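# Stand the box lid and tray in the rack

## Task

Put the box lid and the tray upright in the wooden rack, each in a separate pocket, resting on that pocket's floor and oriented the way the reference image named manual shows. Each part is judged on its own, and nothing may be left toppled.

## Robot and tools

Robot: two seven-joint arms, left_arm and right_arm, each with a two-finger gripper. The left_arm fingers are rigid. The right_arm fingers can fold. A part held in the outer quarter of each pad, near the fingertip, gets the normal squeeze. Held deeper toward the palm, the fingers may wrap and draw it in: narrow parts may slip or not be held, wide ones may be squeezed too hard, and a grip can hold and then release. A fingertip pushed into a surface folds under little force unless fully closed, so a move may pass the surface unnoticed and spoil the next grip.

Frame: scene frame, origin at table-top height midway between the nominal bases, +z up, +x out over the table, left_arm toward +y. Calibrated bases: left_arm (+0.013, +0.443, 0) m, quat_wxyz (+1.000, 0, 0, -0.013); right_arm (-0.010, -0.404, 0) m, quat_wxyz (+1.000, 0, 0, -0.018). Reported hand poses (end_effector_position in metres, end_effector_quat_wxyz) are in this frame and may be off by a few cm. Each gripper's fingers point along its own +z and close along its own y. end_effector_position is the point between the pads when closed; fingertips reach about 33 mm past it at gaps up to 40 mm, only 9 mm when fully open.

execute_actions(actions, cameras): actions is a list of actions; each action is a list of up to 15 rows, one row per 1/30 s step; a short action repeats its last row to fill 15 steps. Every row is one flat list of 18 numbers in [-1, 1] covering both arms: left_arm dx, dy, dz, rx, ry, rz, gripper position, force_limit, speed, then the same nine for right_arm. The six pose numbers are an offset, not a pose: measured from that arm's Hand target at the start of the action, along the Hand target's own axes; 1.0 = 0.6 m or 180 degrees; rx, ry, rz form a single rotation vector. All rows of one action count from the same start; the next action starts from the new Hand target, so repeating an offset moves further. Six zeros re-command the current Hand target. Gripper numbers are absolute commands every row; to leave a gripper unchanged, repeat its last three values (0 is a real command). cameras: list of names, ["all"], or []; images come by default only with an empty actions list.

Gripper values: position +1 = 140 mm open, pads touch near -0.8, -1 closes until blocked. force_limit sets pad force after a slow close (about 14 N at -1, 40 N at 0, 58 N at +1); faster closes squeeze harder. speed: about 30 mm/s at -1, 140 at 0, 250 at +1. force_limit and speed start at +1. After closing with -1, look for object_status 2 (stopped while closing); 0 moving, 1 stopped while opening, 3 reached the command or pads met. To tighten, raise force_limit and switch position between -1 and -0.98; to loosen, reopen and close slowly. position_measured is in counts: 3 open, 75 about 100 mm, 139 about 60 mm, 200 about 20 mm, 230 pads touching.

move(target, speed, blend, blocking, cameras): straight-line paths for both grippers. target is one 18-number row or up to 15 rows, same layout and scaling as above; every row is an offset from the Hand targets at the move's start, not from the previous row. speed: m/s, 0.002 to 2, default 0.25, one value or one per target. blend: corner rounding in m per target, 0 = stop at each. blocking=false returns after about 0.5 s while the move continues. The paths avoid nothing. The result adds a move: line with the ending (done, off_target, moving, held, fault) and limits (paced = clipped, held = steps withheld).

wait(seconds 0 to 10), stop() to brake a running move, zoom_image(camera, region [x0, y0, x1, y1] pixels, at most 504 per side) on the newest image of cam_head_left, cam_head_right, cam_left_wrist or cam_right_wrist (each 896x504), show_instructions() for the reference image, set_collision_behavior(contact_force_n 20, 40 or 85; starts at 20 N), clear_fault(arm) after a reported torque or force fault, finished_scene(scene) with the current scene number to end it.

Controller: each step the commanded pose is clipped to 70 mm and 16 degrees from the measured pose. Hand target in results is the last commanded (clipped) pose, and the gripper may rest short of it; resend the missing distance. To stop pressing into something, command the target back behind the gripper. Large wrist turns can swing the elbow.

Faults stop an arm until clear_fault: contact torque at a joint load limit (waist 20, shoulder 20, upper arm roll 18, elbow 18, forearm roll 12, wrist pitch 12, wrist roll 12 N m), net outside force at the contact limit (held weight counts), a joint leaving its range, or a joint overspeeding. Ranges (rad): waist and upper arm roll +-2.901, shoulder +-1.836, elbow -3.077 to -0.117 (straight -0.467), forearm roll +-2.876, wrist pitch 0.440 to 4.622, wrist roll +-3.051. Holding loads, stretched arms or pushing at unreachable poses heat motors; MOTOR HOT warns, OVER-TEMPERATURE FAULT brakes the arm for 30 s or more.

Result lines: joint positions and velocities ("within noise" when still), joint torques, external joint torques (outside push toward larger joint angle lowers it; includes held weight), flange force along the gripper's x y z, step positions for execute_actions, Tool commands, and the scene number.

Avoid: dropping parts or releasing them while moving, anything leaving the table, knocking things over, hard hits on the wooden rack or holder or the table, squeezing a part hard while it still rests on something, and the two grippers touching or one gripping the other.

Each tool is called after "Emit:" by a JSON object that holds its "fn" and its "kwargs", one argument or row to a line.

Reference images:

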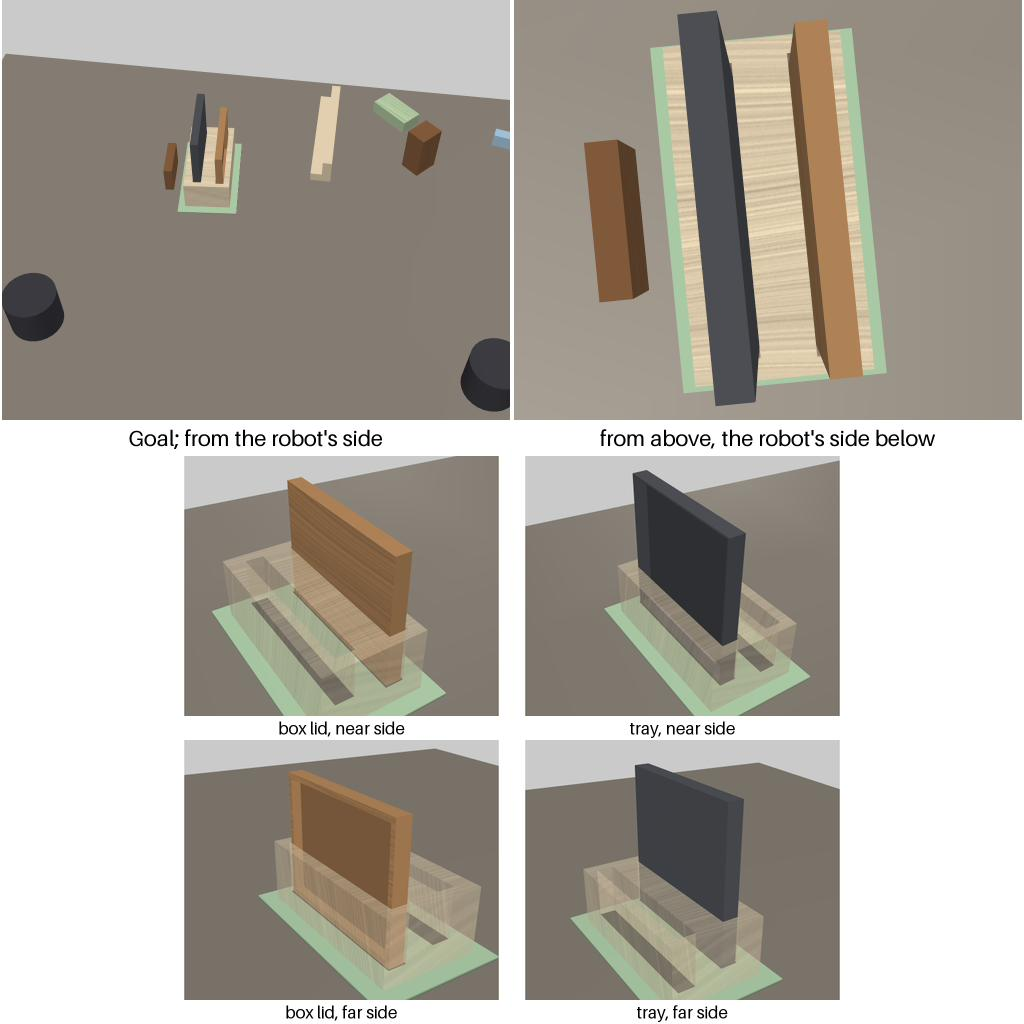

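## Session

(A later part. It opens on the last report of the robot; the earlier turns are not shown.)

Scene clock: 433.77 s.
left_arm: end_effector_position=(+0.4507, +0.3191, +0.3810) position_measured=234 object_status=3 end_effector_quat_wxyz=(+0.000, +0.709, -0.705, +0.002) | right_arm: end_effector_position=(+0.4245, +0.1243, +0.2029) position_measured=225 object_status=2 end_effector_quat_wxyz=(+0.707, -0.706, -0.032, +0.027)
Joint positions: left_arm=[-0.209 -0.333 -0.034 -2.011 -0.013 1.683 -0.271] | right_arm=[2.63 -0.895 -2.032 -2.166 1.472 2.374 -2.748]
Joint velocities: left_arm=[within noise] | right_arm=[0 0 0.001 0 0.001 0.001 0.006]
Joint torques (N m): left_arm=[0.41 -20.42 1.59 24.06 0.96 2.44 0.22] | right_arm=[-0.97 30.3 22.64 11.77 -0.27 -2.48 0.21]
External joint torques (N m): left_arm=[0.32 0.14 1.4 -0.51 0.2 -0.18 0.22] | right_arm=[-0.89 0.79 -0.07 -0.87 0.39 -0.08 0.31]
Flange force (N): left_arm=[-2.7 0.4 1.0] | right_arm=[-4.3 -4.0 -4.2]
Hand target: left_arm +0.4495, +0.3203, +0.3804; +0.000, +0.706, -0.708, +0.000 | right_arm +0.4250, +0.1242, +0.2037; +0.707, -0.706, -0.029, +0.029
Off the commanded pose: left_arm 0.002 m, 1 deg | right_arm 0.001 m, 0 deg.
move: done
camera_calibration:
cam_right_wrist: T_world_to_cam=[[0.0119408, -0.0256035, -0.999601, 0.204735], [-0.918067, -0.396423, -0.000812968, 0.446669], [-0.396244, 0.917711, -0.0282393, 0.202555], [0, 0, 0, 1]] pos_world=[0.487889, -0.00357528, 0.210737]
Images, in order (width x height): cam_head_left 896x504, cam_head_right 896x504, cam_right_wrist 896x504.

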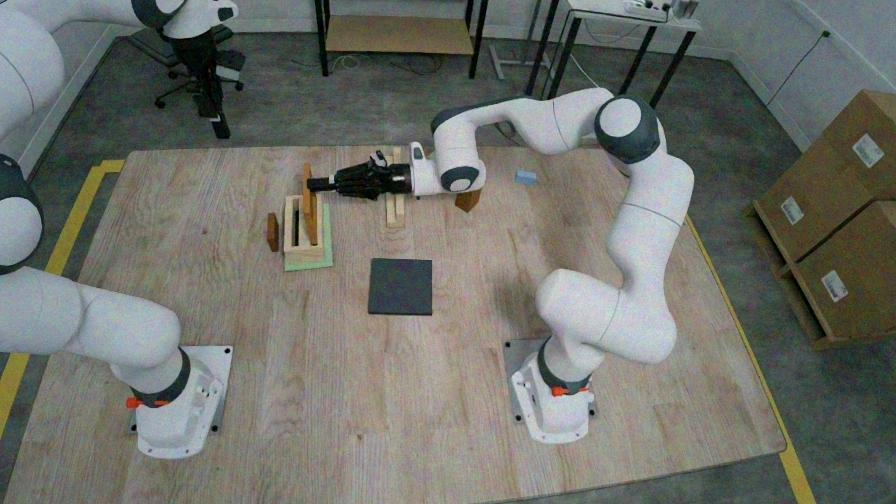

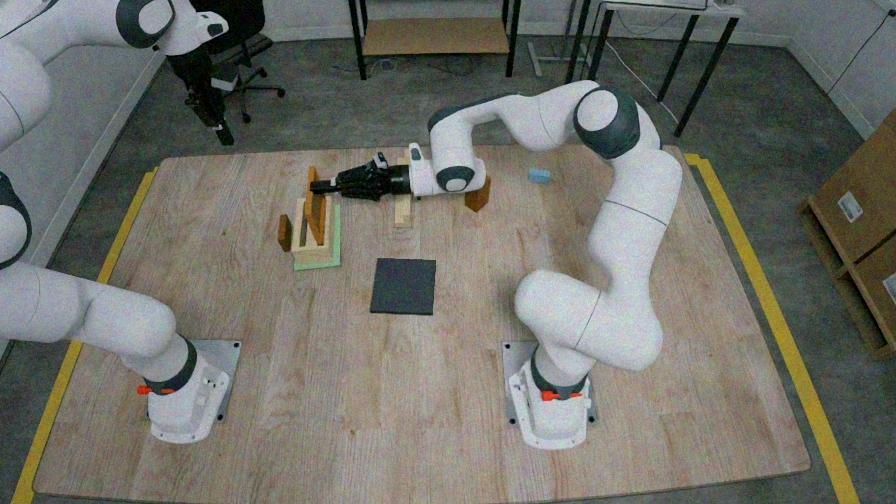

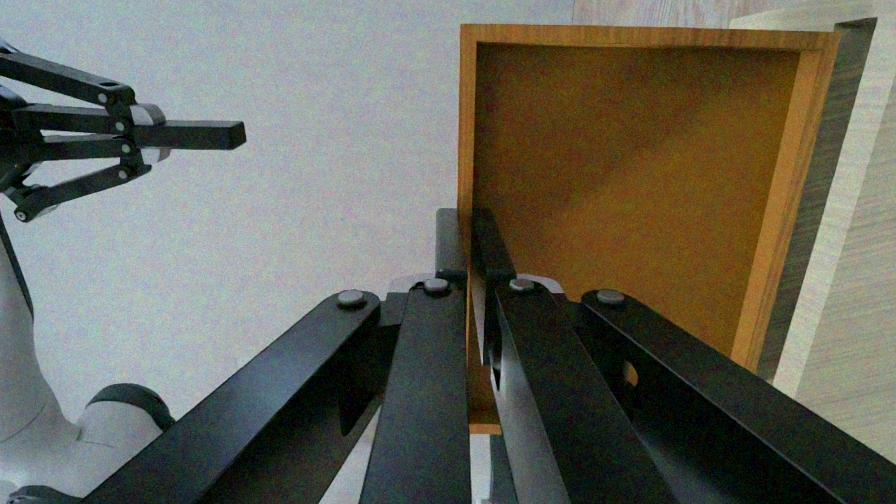

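Emit:
{"fn": "move", "kwargs": {
  "target": [0,0,0,0,0,0,-1,-1,0.5,0.0025,0.0125,0.0,0,0.006,0,-1,0,-1],
  "speed": 0.05,
  "cameras": ["cam_right_wrist","cam_head_left","cam_head_right"]
}}

Emit:
{"fn": "zoom_image", "kwargs": {
  "camera": "cam_right_wrist",
  "region": [700, 0, 896, 400]
}}

Emit:
{"fn": "zoom_image", "kwargs": {
  "camera": "cam_head_left",
  "region": [290, 205, 330, 255]
}}

Emit:
{"fn": "zoom_image", "kwargs": {
  "camera": "cam_head_right",
  "region": [295, 205, 335, 255]
}}

Scene clock: 453.47 s.
left_arm: end_effector_position=(+0.4507, +0.3191, +0.3810) position_measured=234 object_status=3 end_effector_quat_wxyz=(+0.000, +0.709, -0.705, +0.002) | right_arm: end_effector_position=(+0.4271, +0.1238, +0.1969) position_measured=225 object_status=2 end_effector_quat_wxyz=(+0.706, -0.707, -0.022, +0.024)
Joint positions: left_arm=[-0.209 -0.333 -0.034 -2.011 -0.013 1.683 -0.271] | right_arm=[2.632 -0.907 -2.036 -2.168 1.496 2.387 -2.768]
Joint velocities: left_arm=[within noise] | right_arm=[0 -0.001 0 0 -0.001 -0.001 -0.006]
Joint torques (N m): left_arm=[0.35 -20.42 1.65 23.94 0.93 2.46 0.15] | right_arm=[0.15 29.23 22.41 11.57 -0.31 -2.48 -0.28]
External joint torques (N m): left_arm=[0.25 0.21 1.45 -0.72 0.17 -0.17 0.16] | right_arm=[0.36 -0.53 -0.45 -0.88 0.38 -0.06 -0.17]
Flange force (N): left_arm=[-2.7 0.8 1.5] | right_arm=[-2.3 1.6 0.5]
Hand target: left_arm +0.4495, +0.3203, +0.3804; +0.000, +0.706, -0.708, +0.000 | right_arm +0.4265, +0.1244, +0.1962; +0.707, -0.707, -0.022, +0.022
Off the commanded pose: left_arm 0.002 m, 1 deg | right_arm 0.001 m, 0 deg.
move: done
camera_calibration:
cam_right_wrist: T_world_to_cam=[[0.00153001, -0.0280783, -0.999605, 0.20347], [-0.925625, -0.378329, 0.00921027, 0.447974], [-0.378438, 0.925245, -0.0265689, 0.195134], [0, 0, 0, 1]] pos_world=[0.488191, -0.00535253, 0.204448]
Images, in order (width x height): cam_head_left 896x504, cam_head_right 896x504, cam_right_wrist 896x504.

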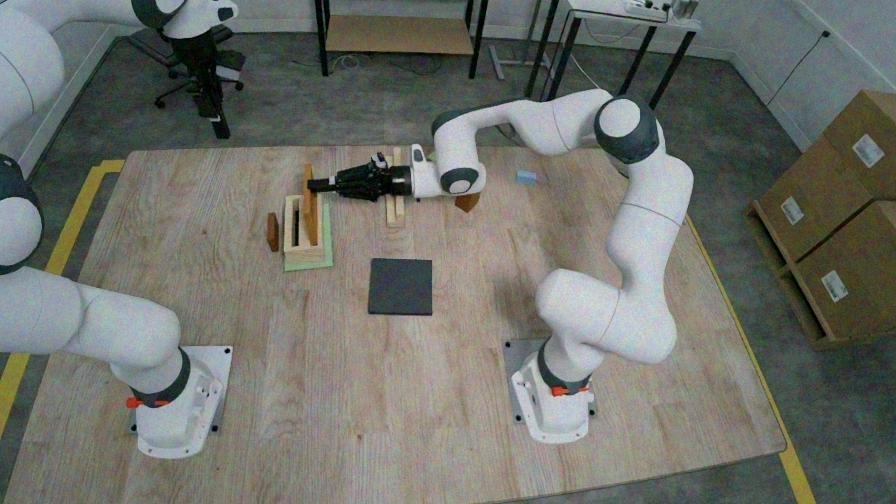

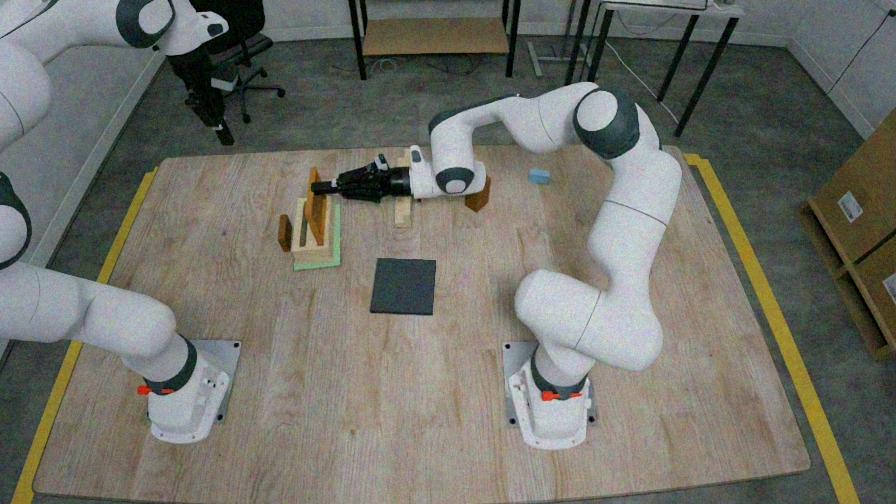

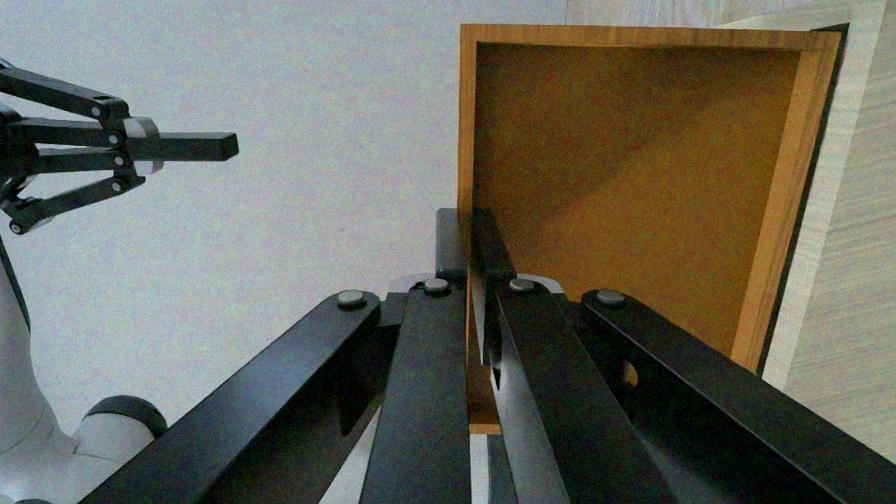

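Scaled by 1.260 from the camera's 896x504 image, which has a finer 1280x720 frame.

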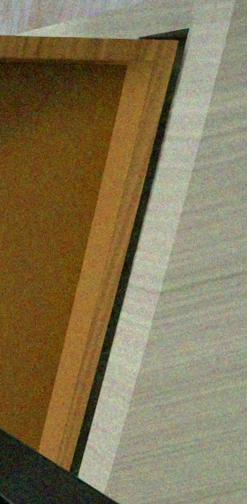

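Scaled by 10.080 from the camera's 896x504 image, which has a finer 1280x720 frame.

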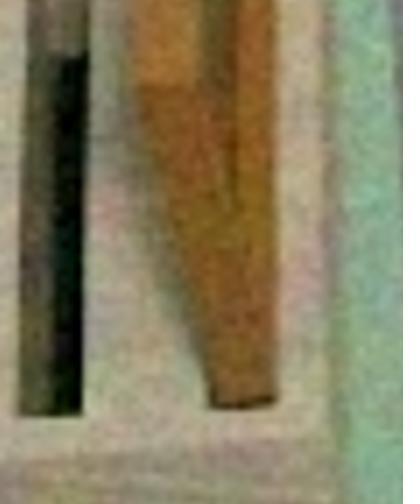

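Scaled by 10.080 from the camera's 896x504 image, which has a finer 1280x720 frame.

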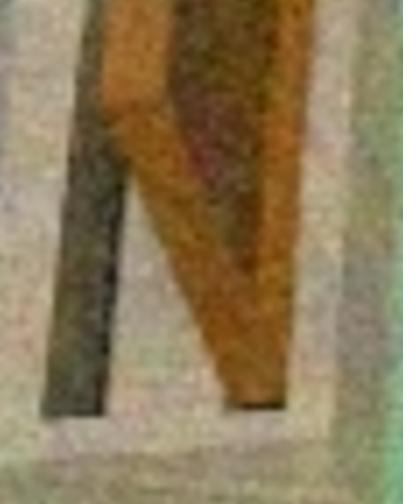

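Emit:
{"fn": "move", "kwargs": {
  "target": [0,0,0,0,0,0,-1,-1,0.5,0.0003,0.022,0.0,0,0,0,-1,0,-1],
  "speed": 0.03,
  "cameras": ["cam_right_wrist"]
}}

Emit:
{"fn": "zoom_image", "kwargs": {
  "camera": "cam_right_wrist",
  "region": [700, 0, 896, 400]
}}

Scene clock: 460.83 s.
left_arm: end_effector_position=(+0.4507, +0.3191, +0.3810) position_measured=234 object_status=3 end_effector_quat_wxyz=(+0.000, +0.709, -0.705, +0.002) | right_arm: end_effector_position=(+0.4260, +0.1269, +0.1922) position_measured=225 object_status=2 end_effector_quat_wxyz=(+0.713, -0.700, -0.024, +0.025)
Joint positions: left_arm=[-0.209 -0.333 -0.034 -2.011 -0.013 1.683 -0.271] | right_arm=[2.651 -0.927 -2.057 -2.155 1.496 2.368 -2.786]
Joint velocities: left_arm=[within noise] | right_arm=[0 -0.001 -0.001 0.001 0.001 -0.003 -0.003]
Joint torques (N m): left_arm=[0.46 -20.41 1.61 24.03 0.97 2.44 0.15] | right_arm=[0.86 29.43 16.97 9.6 -1.19 -0.13 -0.39]
External joint torques (N m): left_arm=[0.46 0.14 1.55 -0.56 0.22 -0.18 0.15] | right_arm=[1.03 -1 -6.08 -2.43 -0.53 2.36 -0.29]
Flange force (N): left_arm=[-2.9 0.5 1.1] | right_arm=[1.6 12.7 1.3]
Hand target: left_arm +0.4495, +0.3203, +0.3804; +0.000, +0.706, -0.708, +0.000 | right_arm +0.4266, +0.1244, +0.1830; +0.707, -0.707, -0.022, +0.022
Off the commanded pose: left_arm 0.002 m, 1 deg | right_arm 0.010 m, 1 deg.
move: off_target (right_arm)
camera_calibration:
cam_right_wrist: T_world_to_cam=[[0.00137688, -0.00969214, -0.999952, 0.196662], [-0.924048, -0.382269, 0.00243281, 0.449296], [-0.382274, 0.924, -0.00948234, 0.190144], [0, 0, 0, 1]] pos_world=[0.487588, -0.00203508, 0.197362]
Images, in order (width x height): cam_right_wrist 896x504.

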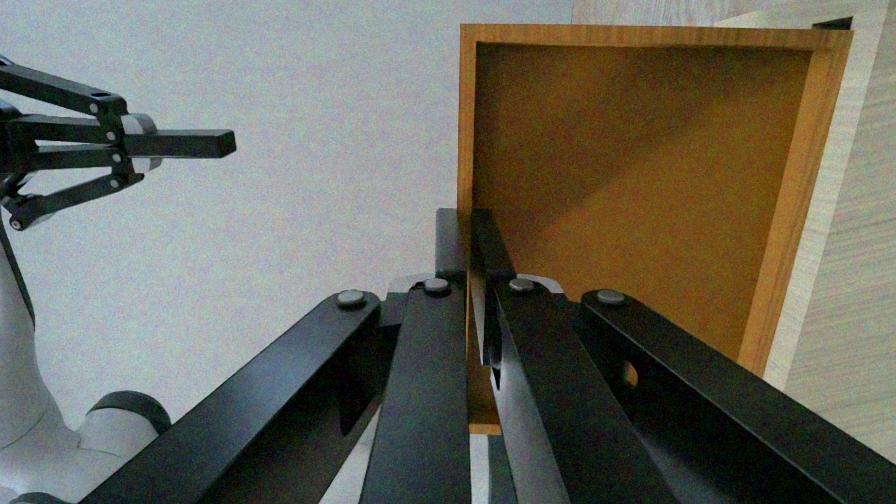

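Scaled by 1.260 from the camera's 896x504 image, which has a finer 1280x720 frame.

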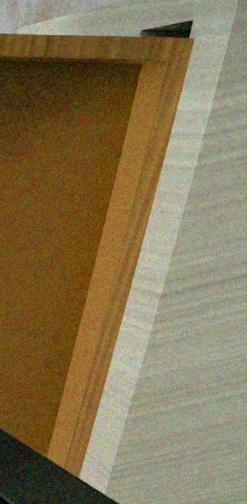

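Emit:
{"fn": "move", "kwargs": {
  "target": [
    [0,0,0,0,0,0,-1,-1,0.5,0.0013,-0.025,0.0025,0,0,0,-1,0,-1],
    [0,0,0,0,0,0,-1,-1,0.5,0.0013,-0.003,0.0025,0,0,0,-1,0,-1]
  ],
  "speed": [0.05,0.03],
  "cameras": ["cam_right_wrist"]
}}

Emit:
{"fn": "zoom_image", "kwargs": {
  "camera": "cam_right_wrist",
  "region": [700, 0, 896, 400]
}}

Scene clock: 475.40 s.
left_arm: end_effector_position=(+0.4507, +0.3191, +0.3810) position_measured=234 object_status=3 end_effector_quat_wxyz=(+0.000, +0.709, -0.705, +0.002) | right_arm: end_effector_position=(+0.4277, +0.1256, +0.1851) position_measured=225 object_status=2 end_effector_quat_wxyz=(+0.707, -0.707, -0.019, +0.024)
Joint positions: left_arm=[-0.209 -0.333 -0.034 -2.011 -0.013 1.683 -0.271] | right_arm=[2.661 -0.918 -2.069 -2.155 1.506 2.376 -2.785]
Joint velocities: left_arm=[within noise] | right_arm=[0.003 0 -0.002 0.002 -0.001 0.001 -0.006]
Joint torques (N m): left_arm=[0.39 -20.46 1.67 23.99 0.93 2.46 0.17] | right_arm=[-0.23 30.48 22.1 11.79 -0.84 -2.68 -0.34]
External joint torques (N m): left_arm=[0.32 0.03 1.5 -0.55 0.17 -0.15 0.17] | right_arm=[-0.08 -0.03 -0.57 -0.28 -0.17 -0.24 -0.24]
Flange force (N): left_arm=[-2.8 0.9 1.1] | right_arm=[-0.3 1.2 -1.1]
Hand target: left_arm +0.4495, +0.3203, +0.3804; +0.000, +0.706, -0.708, +0.000 | right_arm +0.4273, +0.1259, +0.1848; +0.707, -0.707, -0.022, +0.022
Off the commanded pose: left_arm 0.002 m, 1 deg | right_arm 0.001 m, 0 deg.
move: done
camera_calibration:
cam_right_wrist: T_world_to_cam=[[-0.00317004, -0.0281833, -0.999598, 0.193719], [-0.926629, -0.375733, 0.0135323, 0.44845], [-0.375964, 0.926299, -0.0249244, 0.191845], [0, 0, 0, 1]] pos_world=[0.488287, -0.00374899, 0.192354]
Images, in order (width x height): cam_right_wrist 896x504.

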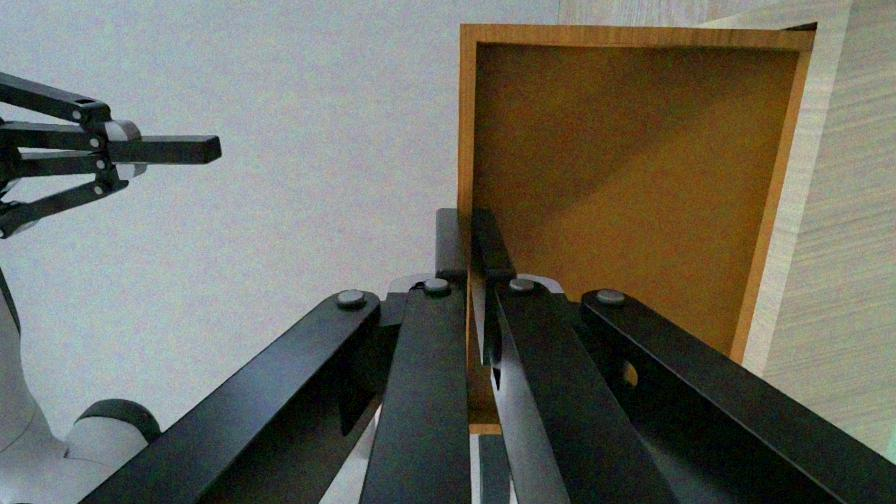

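Scaled by 1.260 from the camera's 896x504 image, which has a finer 1280x720 frame.

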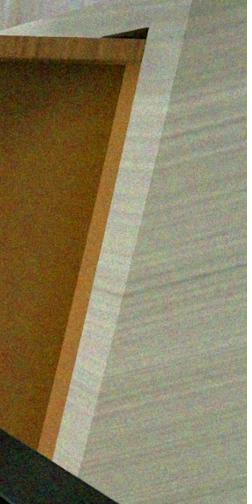

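Emit:
{"fn": "move", "kwargs": {
  "target": [0,0,0,0,0,0,-1,-1,0.5,0,0.06,0,0,0,0,-1,0,-1],
  "speed": 0.05
}}

Scene clock: 479.80 s.
left_arm: end_effector_position=(+0.4507, +0.3191, +0.3810) position_measured=234 object_status=3 end_effector_quat_wxyz=(+0.000, +0.709, -0.705, +0.002) | right_arm: end_effector_position=(+0.4278, +0.1253, +0.1481) position_measured=225 object_status=2 end_effector_quat_wxyz=(+0.705, -0.708, -0.019, +0.025)
Joint positions: left_arm=[-0.209 -0.333 -0.034 -2.011 -0.013 1.683 -0.271] | right_arm=[2.703 -0.992 -2.131 -2.119 1.48 2.376 -2.83]
Joint velocities: left_arm=[within noise] | right_arm=[0.001 -0.001 -0.001 0 0 0 -0.006]
Joint torques (N m): left_arm=[0.44 -20.41 1.57 23.98 0.95 2.45 0.19] | right_arm=[0.09 32.07 22.73 10.55 -0.97 -2.73 -0.34]
External joint torques (N m): left_arm=[0.41 0.17 1.47 -0.63 0.2 -0.17 0.19] | right_arm=[0.17 -0.46 -0.63 -0.06 -0.29 -0.24 -0.24]
Flange force (N): left_arm=[-2.8 0.6 1.3] | right_arm=[1.0 2.7 0.1]
Hand target: left_arm +0.4495, +0.3203, +0.3804; +0.000, +0.706, -0.708, +0.000 | right_arm +0.4273, +0.1259, +0.1488; +0.707, -0.707, -0.022, +0.022
Off the commanded pose: left_arm 0.002 m, 1 deg | right_arm 0.001 m, 1 deg.
move: done

Emit:
{"fn": "move", "kwargs": {
  "target": [0,0,0,0,0,0,-1,-1,0.5,0,0.02,0,0,0,0,-1,0,-1],
  "speed": 0.04,
  "cameras": ["cam_right_wrist","cam_head_left"]
}}

Emit:
{"fn": "zoom_image", "kwargs": {
  "camera": "cam_head_left",
  "region": [270, 180, 350, 280]
}}

Scene clock: 483.53 s.
left_arm: end_effector_position=(+0.4507, +0.3191, +0.3810) position_measured=234 object_status=3 end_effector_quat_wxyz=(+0.000, +0.709, -0.705, +0.002) | right_arm: end_effector_position=(+0.4277, +0.1264, +0.1392) position_measured=225 object_status=2 end_effector_quat_wxyz=(+0.707, -0.706, -0.021, +0.024)
Joint positions: left_arm=[-0.209 -0.333 -0.034 -2.011 -0.013 1.683 -0.271] | right_arm=[2.716 -1.017 -2.147 -2.105 1.47 2.37 -2.846]
Joint velocities: left_arm=[within noise] | right_arm=[0 0 0 -0.001 0 0 -0.006]
Joint torques (N m): left_arm=[0.35 -20.47 1.68 23.98 0.94 2.45 0.14] | right_arm=[0.21 32.13 20.99 9.71 -0.93 -2.06 -0.24]
External joint torques (N m): left_arm=[0.39 0.08 1.64 -0.62 0.19 -0.18 0.14] | right_arm=[0.27 -1.04 -2.64 -0.47 -0.26 0.45 -0.14]
Flange force (N): left_arm=[-3.0 0.9 1.2] | right_arm=[1.9 6.5 0.3]
Hand target: left_arm +0.4495, +0.3203, +0.3804; +0.000, +0.706, -0.708, +0.000 | right_arm +0.4273, +0.1259, +0.1368; +0.707, -0.707, -0.022, +0.022
Off the commanded pose: left_arm 0.002 m, 1 deg | right_arm 0.002 m, 0 deg.
move: done
camera_calibration:
cam_right_wrist: T_world_to_cam=[[-0.0000127504, -0.0255652, -0.999673, 0.146138], [-0.926238, -0.376815, 0.0096483, 0.449975], [-0.376938, 0.925936, -0.0236746, 0.19023], [0, 0, 0, 1]] pos_world=[0.48849, -0.00284721, 0.146252]
Images, in order (width x height): cam_head_left 896x504, cam_right_wrist 896x504.

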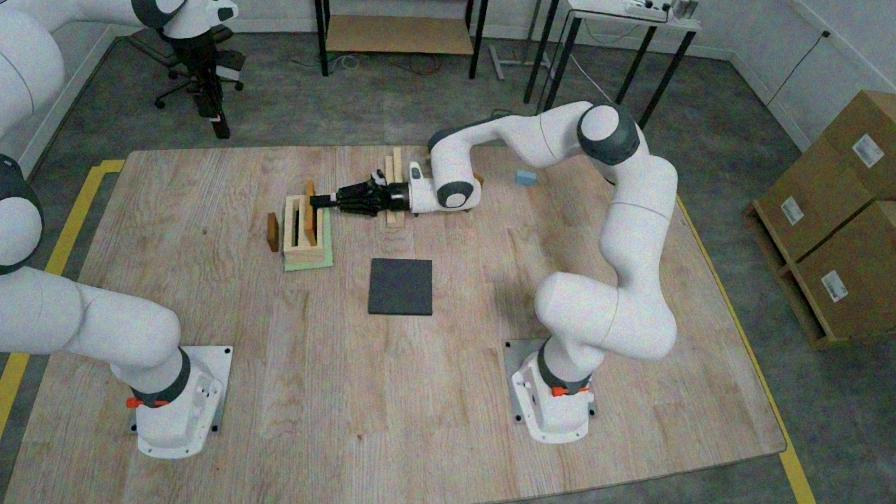

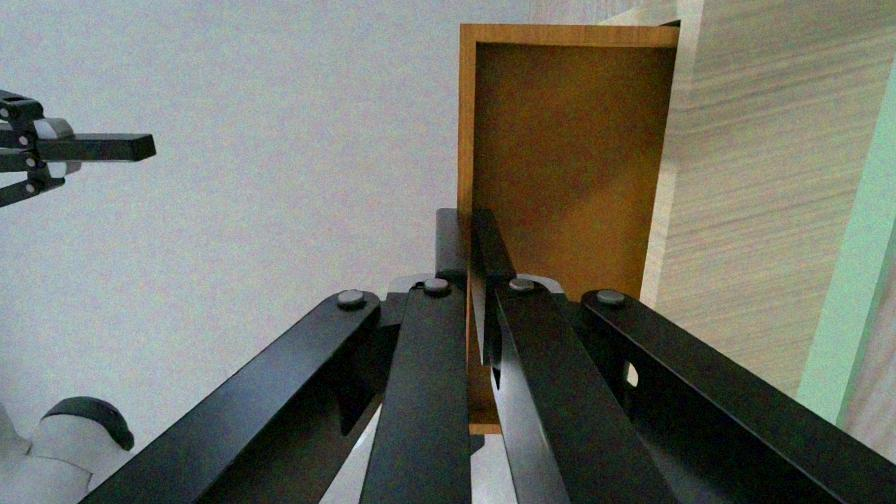

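Scaled by 5.040 from the camera's 896x504 image, which has a finer 1280x720 frame.

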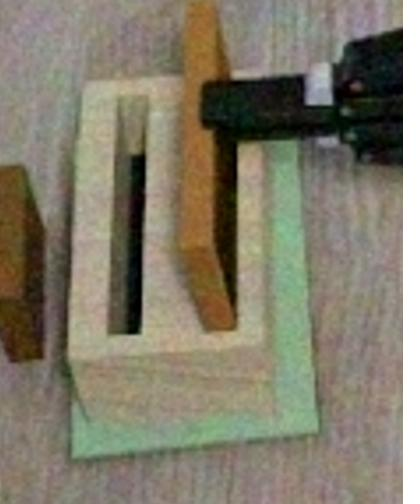

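Emit:
{"fn": "move", "kwargs": {
  "target": [
    [0,0,0,0,0,0,-1,-1,0.5,0,-0.003,0,0,0,0,-1,0,-1],
    [0,0,0,0,0,0,-1,-1,0.5,0,-0.003,0,0,0,0,-0.35,0,-0.7],
    [0,0,0,0,0,0,-1,-1,0.5,0,-0.003,-0.2,0,0,0,-0.35,0,-0.7]
  ],
  "speed": [0.05,0.05,0.1],
  "cameras": ["all"]
}}

Emit:
{"fn": "zoom_image", "kwargs": {
  "camera": "cam_head_left",
  "region": [260, 150, 450, 330]
}}

Emit:
{"fn": "zoom_image", "kwargs": {
  "camera": "cam_head_right",
  "region": [260, 150, 450, 330]
}}

Scene clock: 495.30 s.
left_arm: end_effector_position=(+0.4507, +0.3191, +0.3810) position_measured=234 object_status=3 end_effector_quat_wxyz=(+0.000, +0.709, -0.705, +0.002) | right_arm: end_effector_position=(+0.4361, +0.0063, +0.1378) position_measured=173 object_status=3 end_effector_quat_wxyz=(+0.707, -0.707, -0.023, +0.019)
Joint positions: left_arm=[-0.209 -0.333 -0.034 -2.011 -0.013 1.683 -0.271] | right_arm=[2.463 -0.907 -2.196 -2.244 1.283 2.215 -2.77]
Joint velocities: left_arm=[within noise] | right_arm=[-0.001 0 0.001 0.001 0 -0.002 0.006]
Joint torques (N m): left_arm=[0.44 -20.43 1.62 23.98 0.94 2.45 0.18] | right_arm=[-0.65 30.7 19.67 8.89 -0.66 -2.61 0.17]
External joint torques (N m): left_arm=[0.41 0.09 1.52 -0.6 0.19 -0.17 0.18] | right_arm=[-0.58 0.56 -0.91 -1.09 -0.32 -0.19 0.27]
Flange force (N): left_arm=[-2.9 0.8 1.2] | right_arm=[-2.9 -1.8 -4.0]
Hand target: left_arm +0.4495, +0.3203, +0.3804; +0.000, +0.706, -0.708, +0.000 | right_arm +0.4349, +0.0062, +0.1386; +0.707, -0.707, -0.022, +0.022
Off the commanded pose: left_arm 0.002 m, 1 deg | right_arm 0.001 m, 0 deg.
move: done
camera_calibration:
cam_left_wrist: T_world_to_cam=[[-0.999979, 0.00640444, 0.0013845, 0.456217], [0.00648131, 0.935764, 0.352568, -0.432619], [0.000962433, 0.352569, -0.935785, 0.388471], [0, 0, 0, 1]] pos_world=[0.458637, 0.264944, 0.515421]
cam_right_wrist: T_world_to_cam=[[0.00876034, -0.0278211, -0.999575, 0.137802], [-0.927492, -0.373836, 0.00227636, 0.414043], [-0.37374, 0.927077, -0.0290788, 0.303927], [0, 0, 0, 1]] pos_world=[0.496404, -0.123146, 0.145639]

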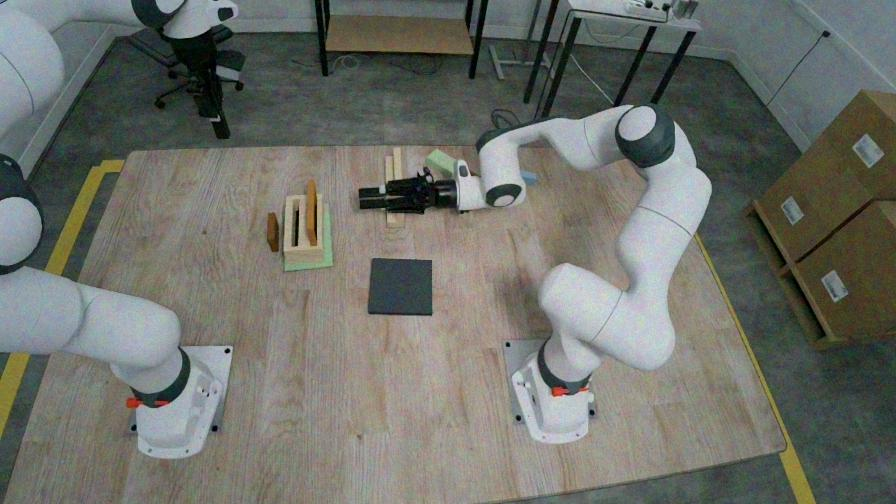

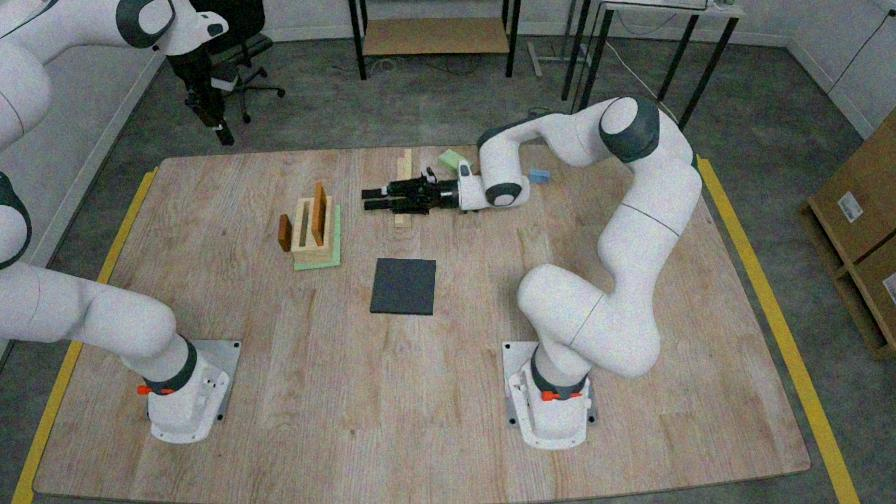

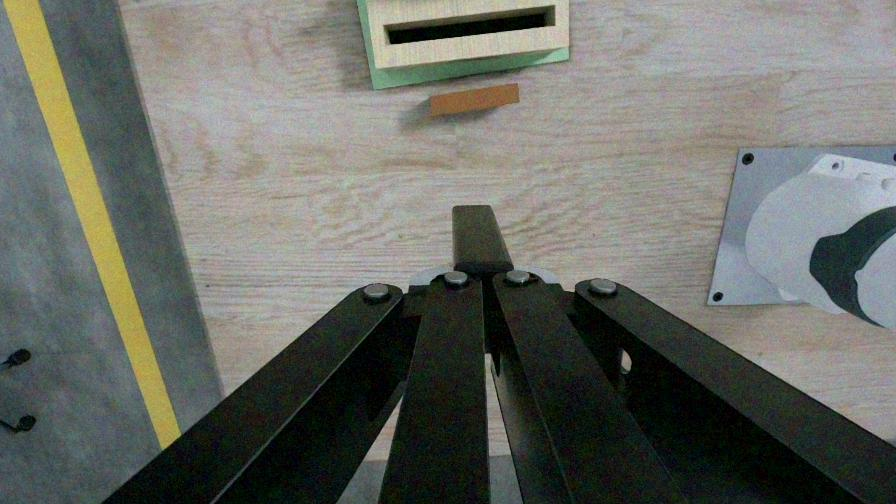

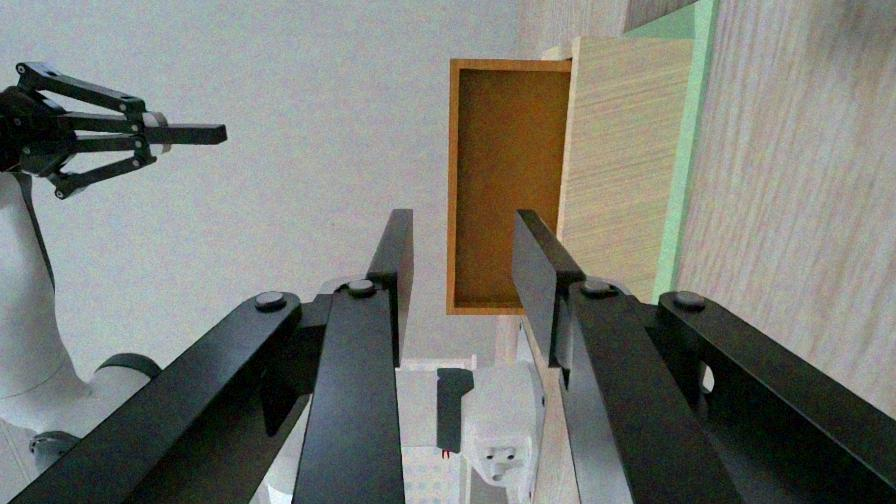

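Scaled by 2.653 from the camera's 896x504 image, which has a finer 1280x720 frame.

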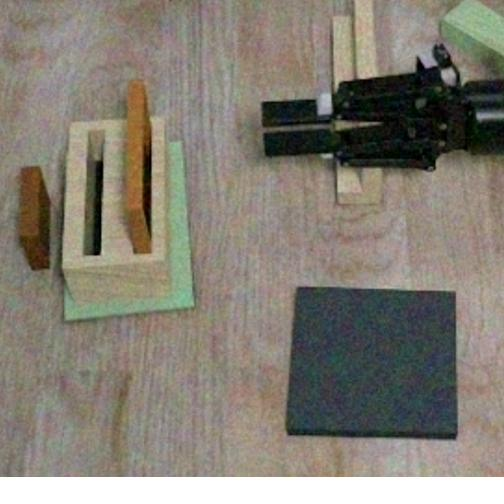

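Scaled by 2.653 from the camera's 896x504 image, which has a finer 1280x720 frame.

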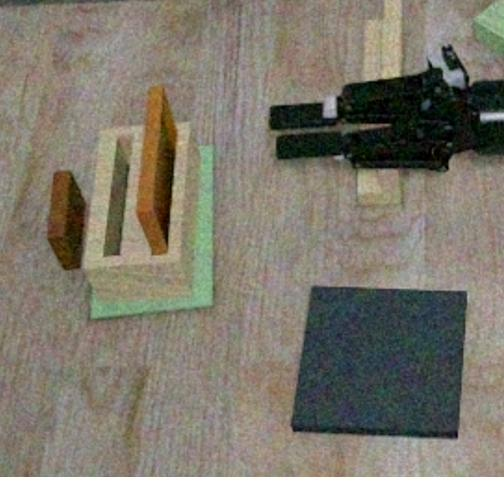

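Emit:
{"fn": "move", "kwargs": {
  "target": [
    [0.334,0.416,0.034,0,0,0.25,-1,-1,0.5,-0.0484,-0.219,-0.107,0,0,0,-1,-1,0.5],
    [0.564,0.5575,0.4,0,0,0.5139,-1,-1,0.5,-0.0694,-0.0023,-0.0425,-0.4995,0.0264,0.0264,-1,-1,0.5]
  ],
  "speed": [0.35,0.35],
  "blend": [0.03,0],
  "cameras": ["all"]
}}

Emit:
{"fn": "zoom_image", "kwargs": {
  "camera": "cam_head_left",
  "region": [340, 200, 460, 340]
}}

Emit:
{"fn": "zoom_image", "kwargs": {
  "camera": "cam_head_right",
  "region": [340, 200, 460, 340]
}}

Scene clock: 528.60 s.
left_arm: end_effector_position=(+0.1141, -0.0162, +0.1408) position_measured=234 object_status=3 end_effector_quat_wxyz=(-0.001, +0.018, +1.000, +0.001) | right_arm: end_effector_position=(+0.3951, -0.0207, +0.1409) position_measured=235 object_status=3 end_effector_quat_wxyz=(-0.003, +1.000, -0.018, +0.000)
Joint positions: left_arm=[-0.924 -0.132 -0.402 -2.429 -0.071 2.304 0.305] | right_arm=[1.428 0.145 -0.649 -2.137 0.118 2.253 -0.861]
Joint velocities: left_arm=[within noise] | right_arm=[-0.001 0 0 0 0 -0.001 0.005]
Joint torques (N m): left_arm=[0.53 -23.04 3.08 22.15 0.68 2.73 0.16] | right_arm=[0.17 -27.27 -4.59 23.09 0.31 2.53 0.31]
External joint torques (N m): left_arm=[0.45 0.76 1.63 -0.22 0.13 0.19 0.16] | right_arm=[0.14 2.52 -1.92 -0.08 -0.32 -0.14 0.31]
Flange force (N): left_arm=[-3.0 -0.5 1.8] | right_arm=[4.8 -3.8 2.6]
Hand target: left_arm +0.1143, -0.0173, +0.1402; +0.000, +0.023, +1.000, +0.000 | right_arm +0.3950, -0.0219, +0.1400; +0.000, +1.000, -0.021, +0.000
Off the commanded pose: left_arm 0.001 m, 1 deg | right_arm 0.001 m, 0 deg.
move: done; limits=paced
camera_calibration:
cam_left_wrist: T_world_to_cam=[[0.047769, 0.99883, 0.00752086, 0.0177523], [0.934283, -0.0473428, 0.353376, -0.1538], [0.353318, -0.00985379, -0.935451, 0.236041], [0, 0, 0, 1]] pos_world=[0.0594472, -0.0226869, 0.27502]
cam_right_wrist: T_world_to_cam=[[-0.0346297, -0.999171, 0.0213809, -0.00623173], [-0.947389, 0.0396317, 0.317621, 0.338014], [-0.318205, -0.00925689, -0.947977, 0.401896], [0, 0, 0, 1]] pos_world=[0.4479, -0.0159023, 0.273761]

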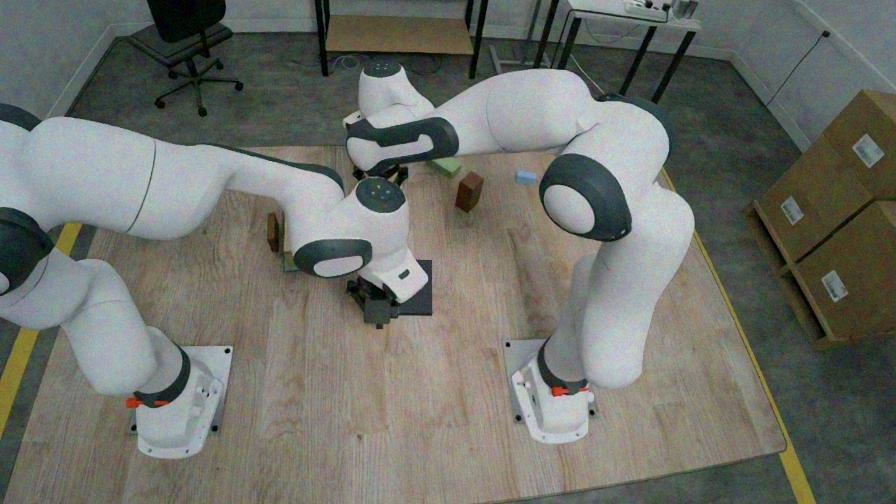

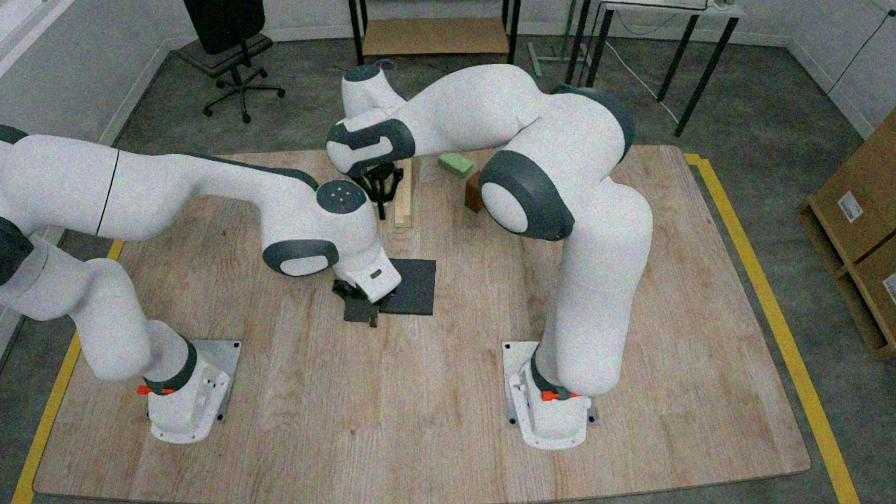

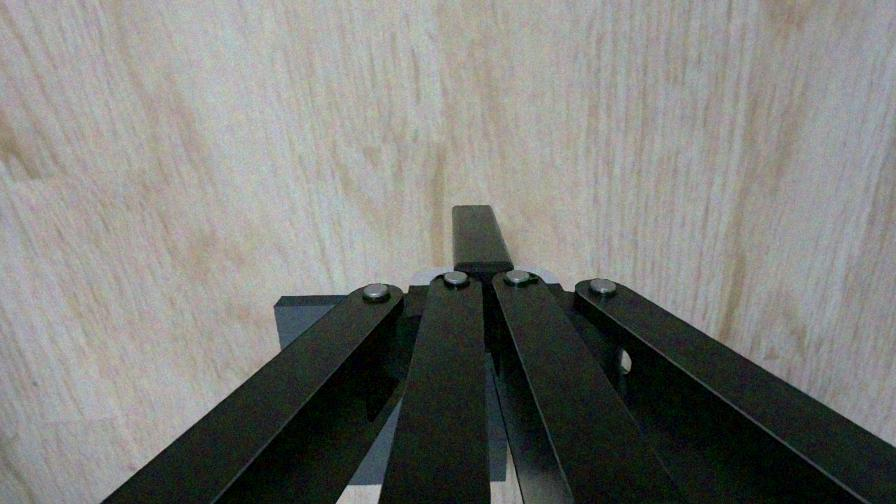

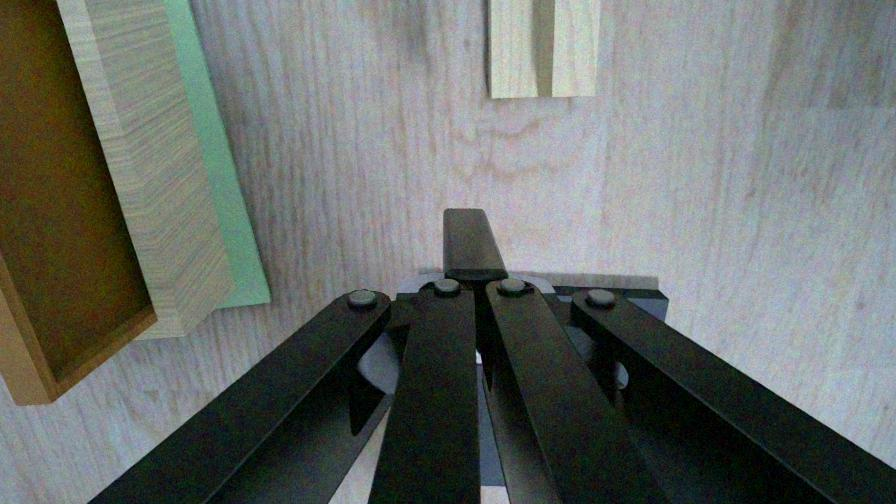

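Scaled by 3.600 from the camera's 896x504 image, which has a finer 1280x720 frame.

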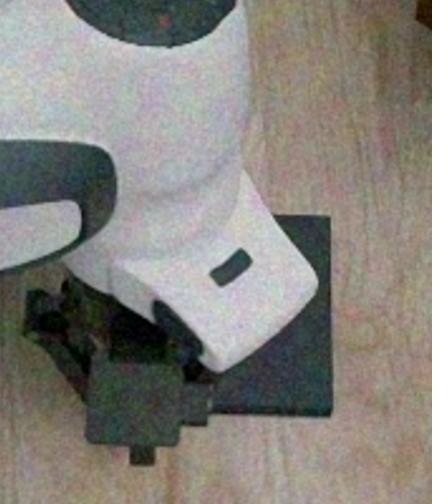

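Scaled by 3.600 from the camera's 896x504 image, which has a finer 1280x720 frame.

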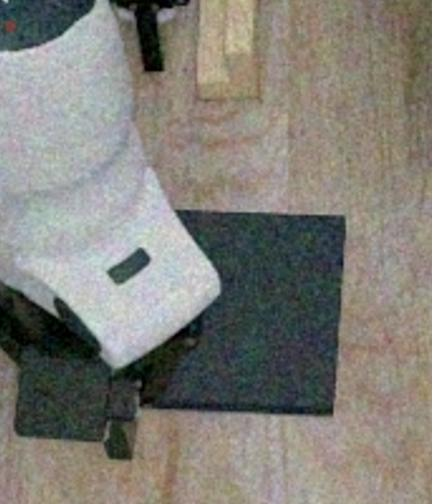

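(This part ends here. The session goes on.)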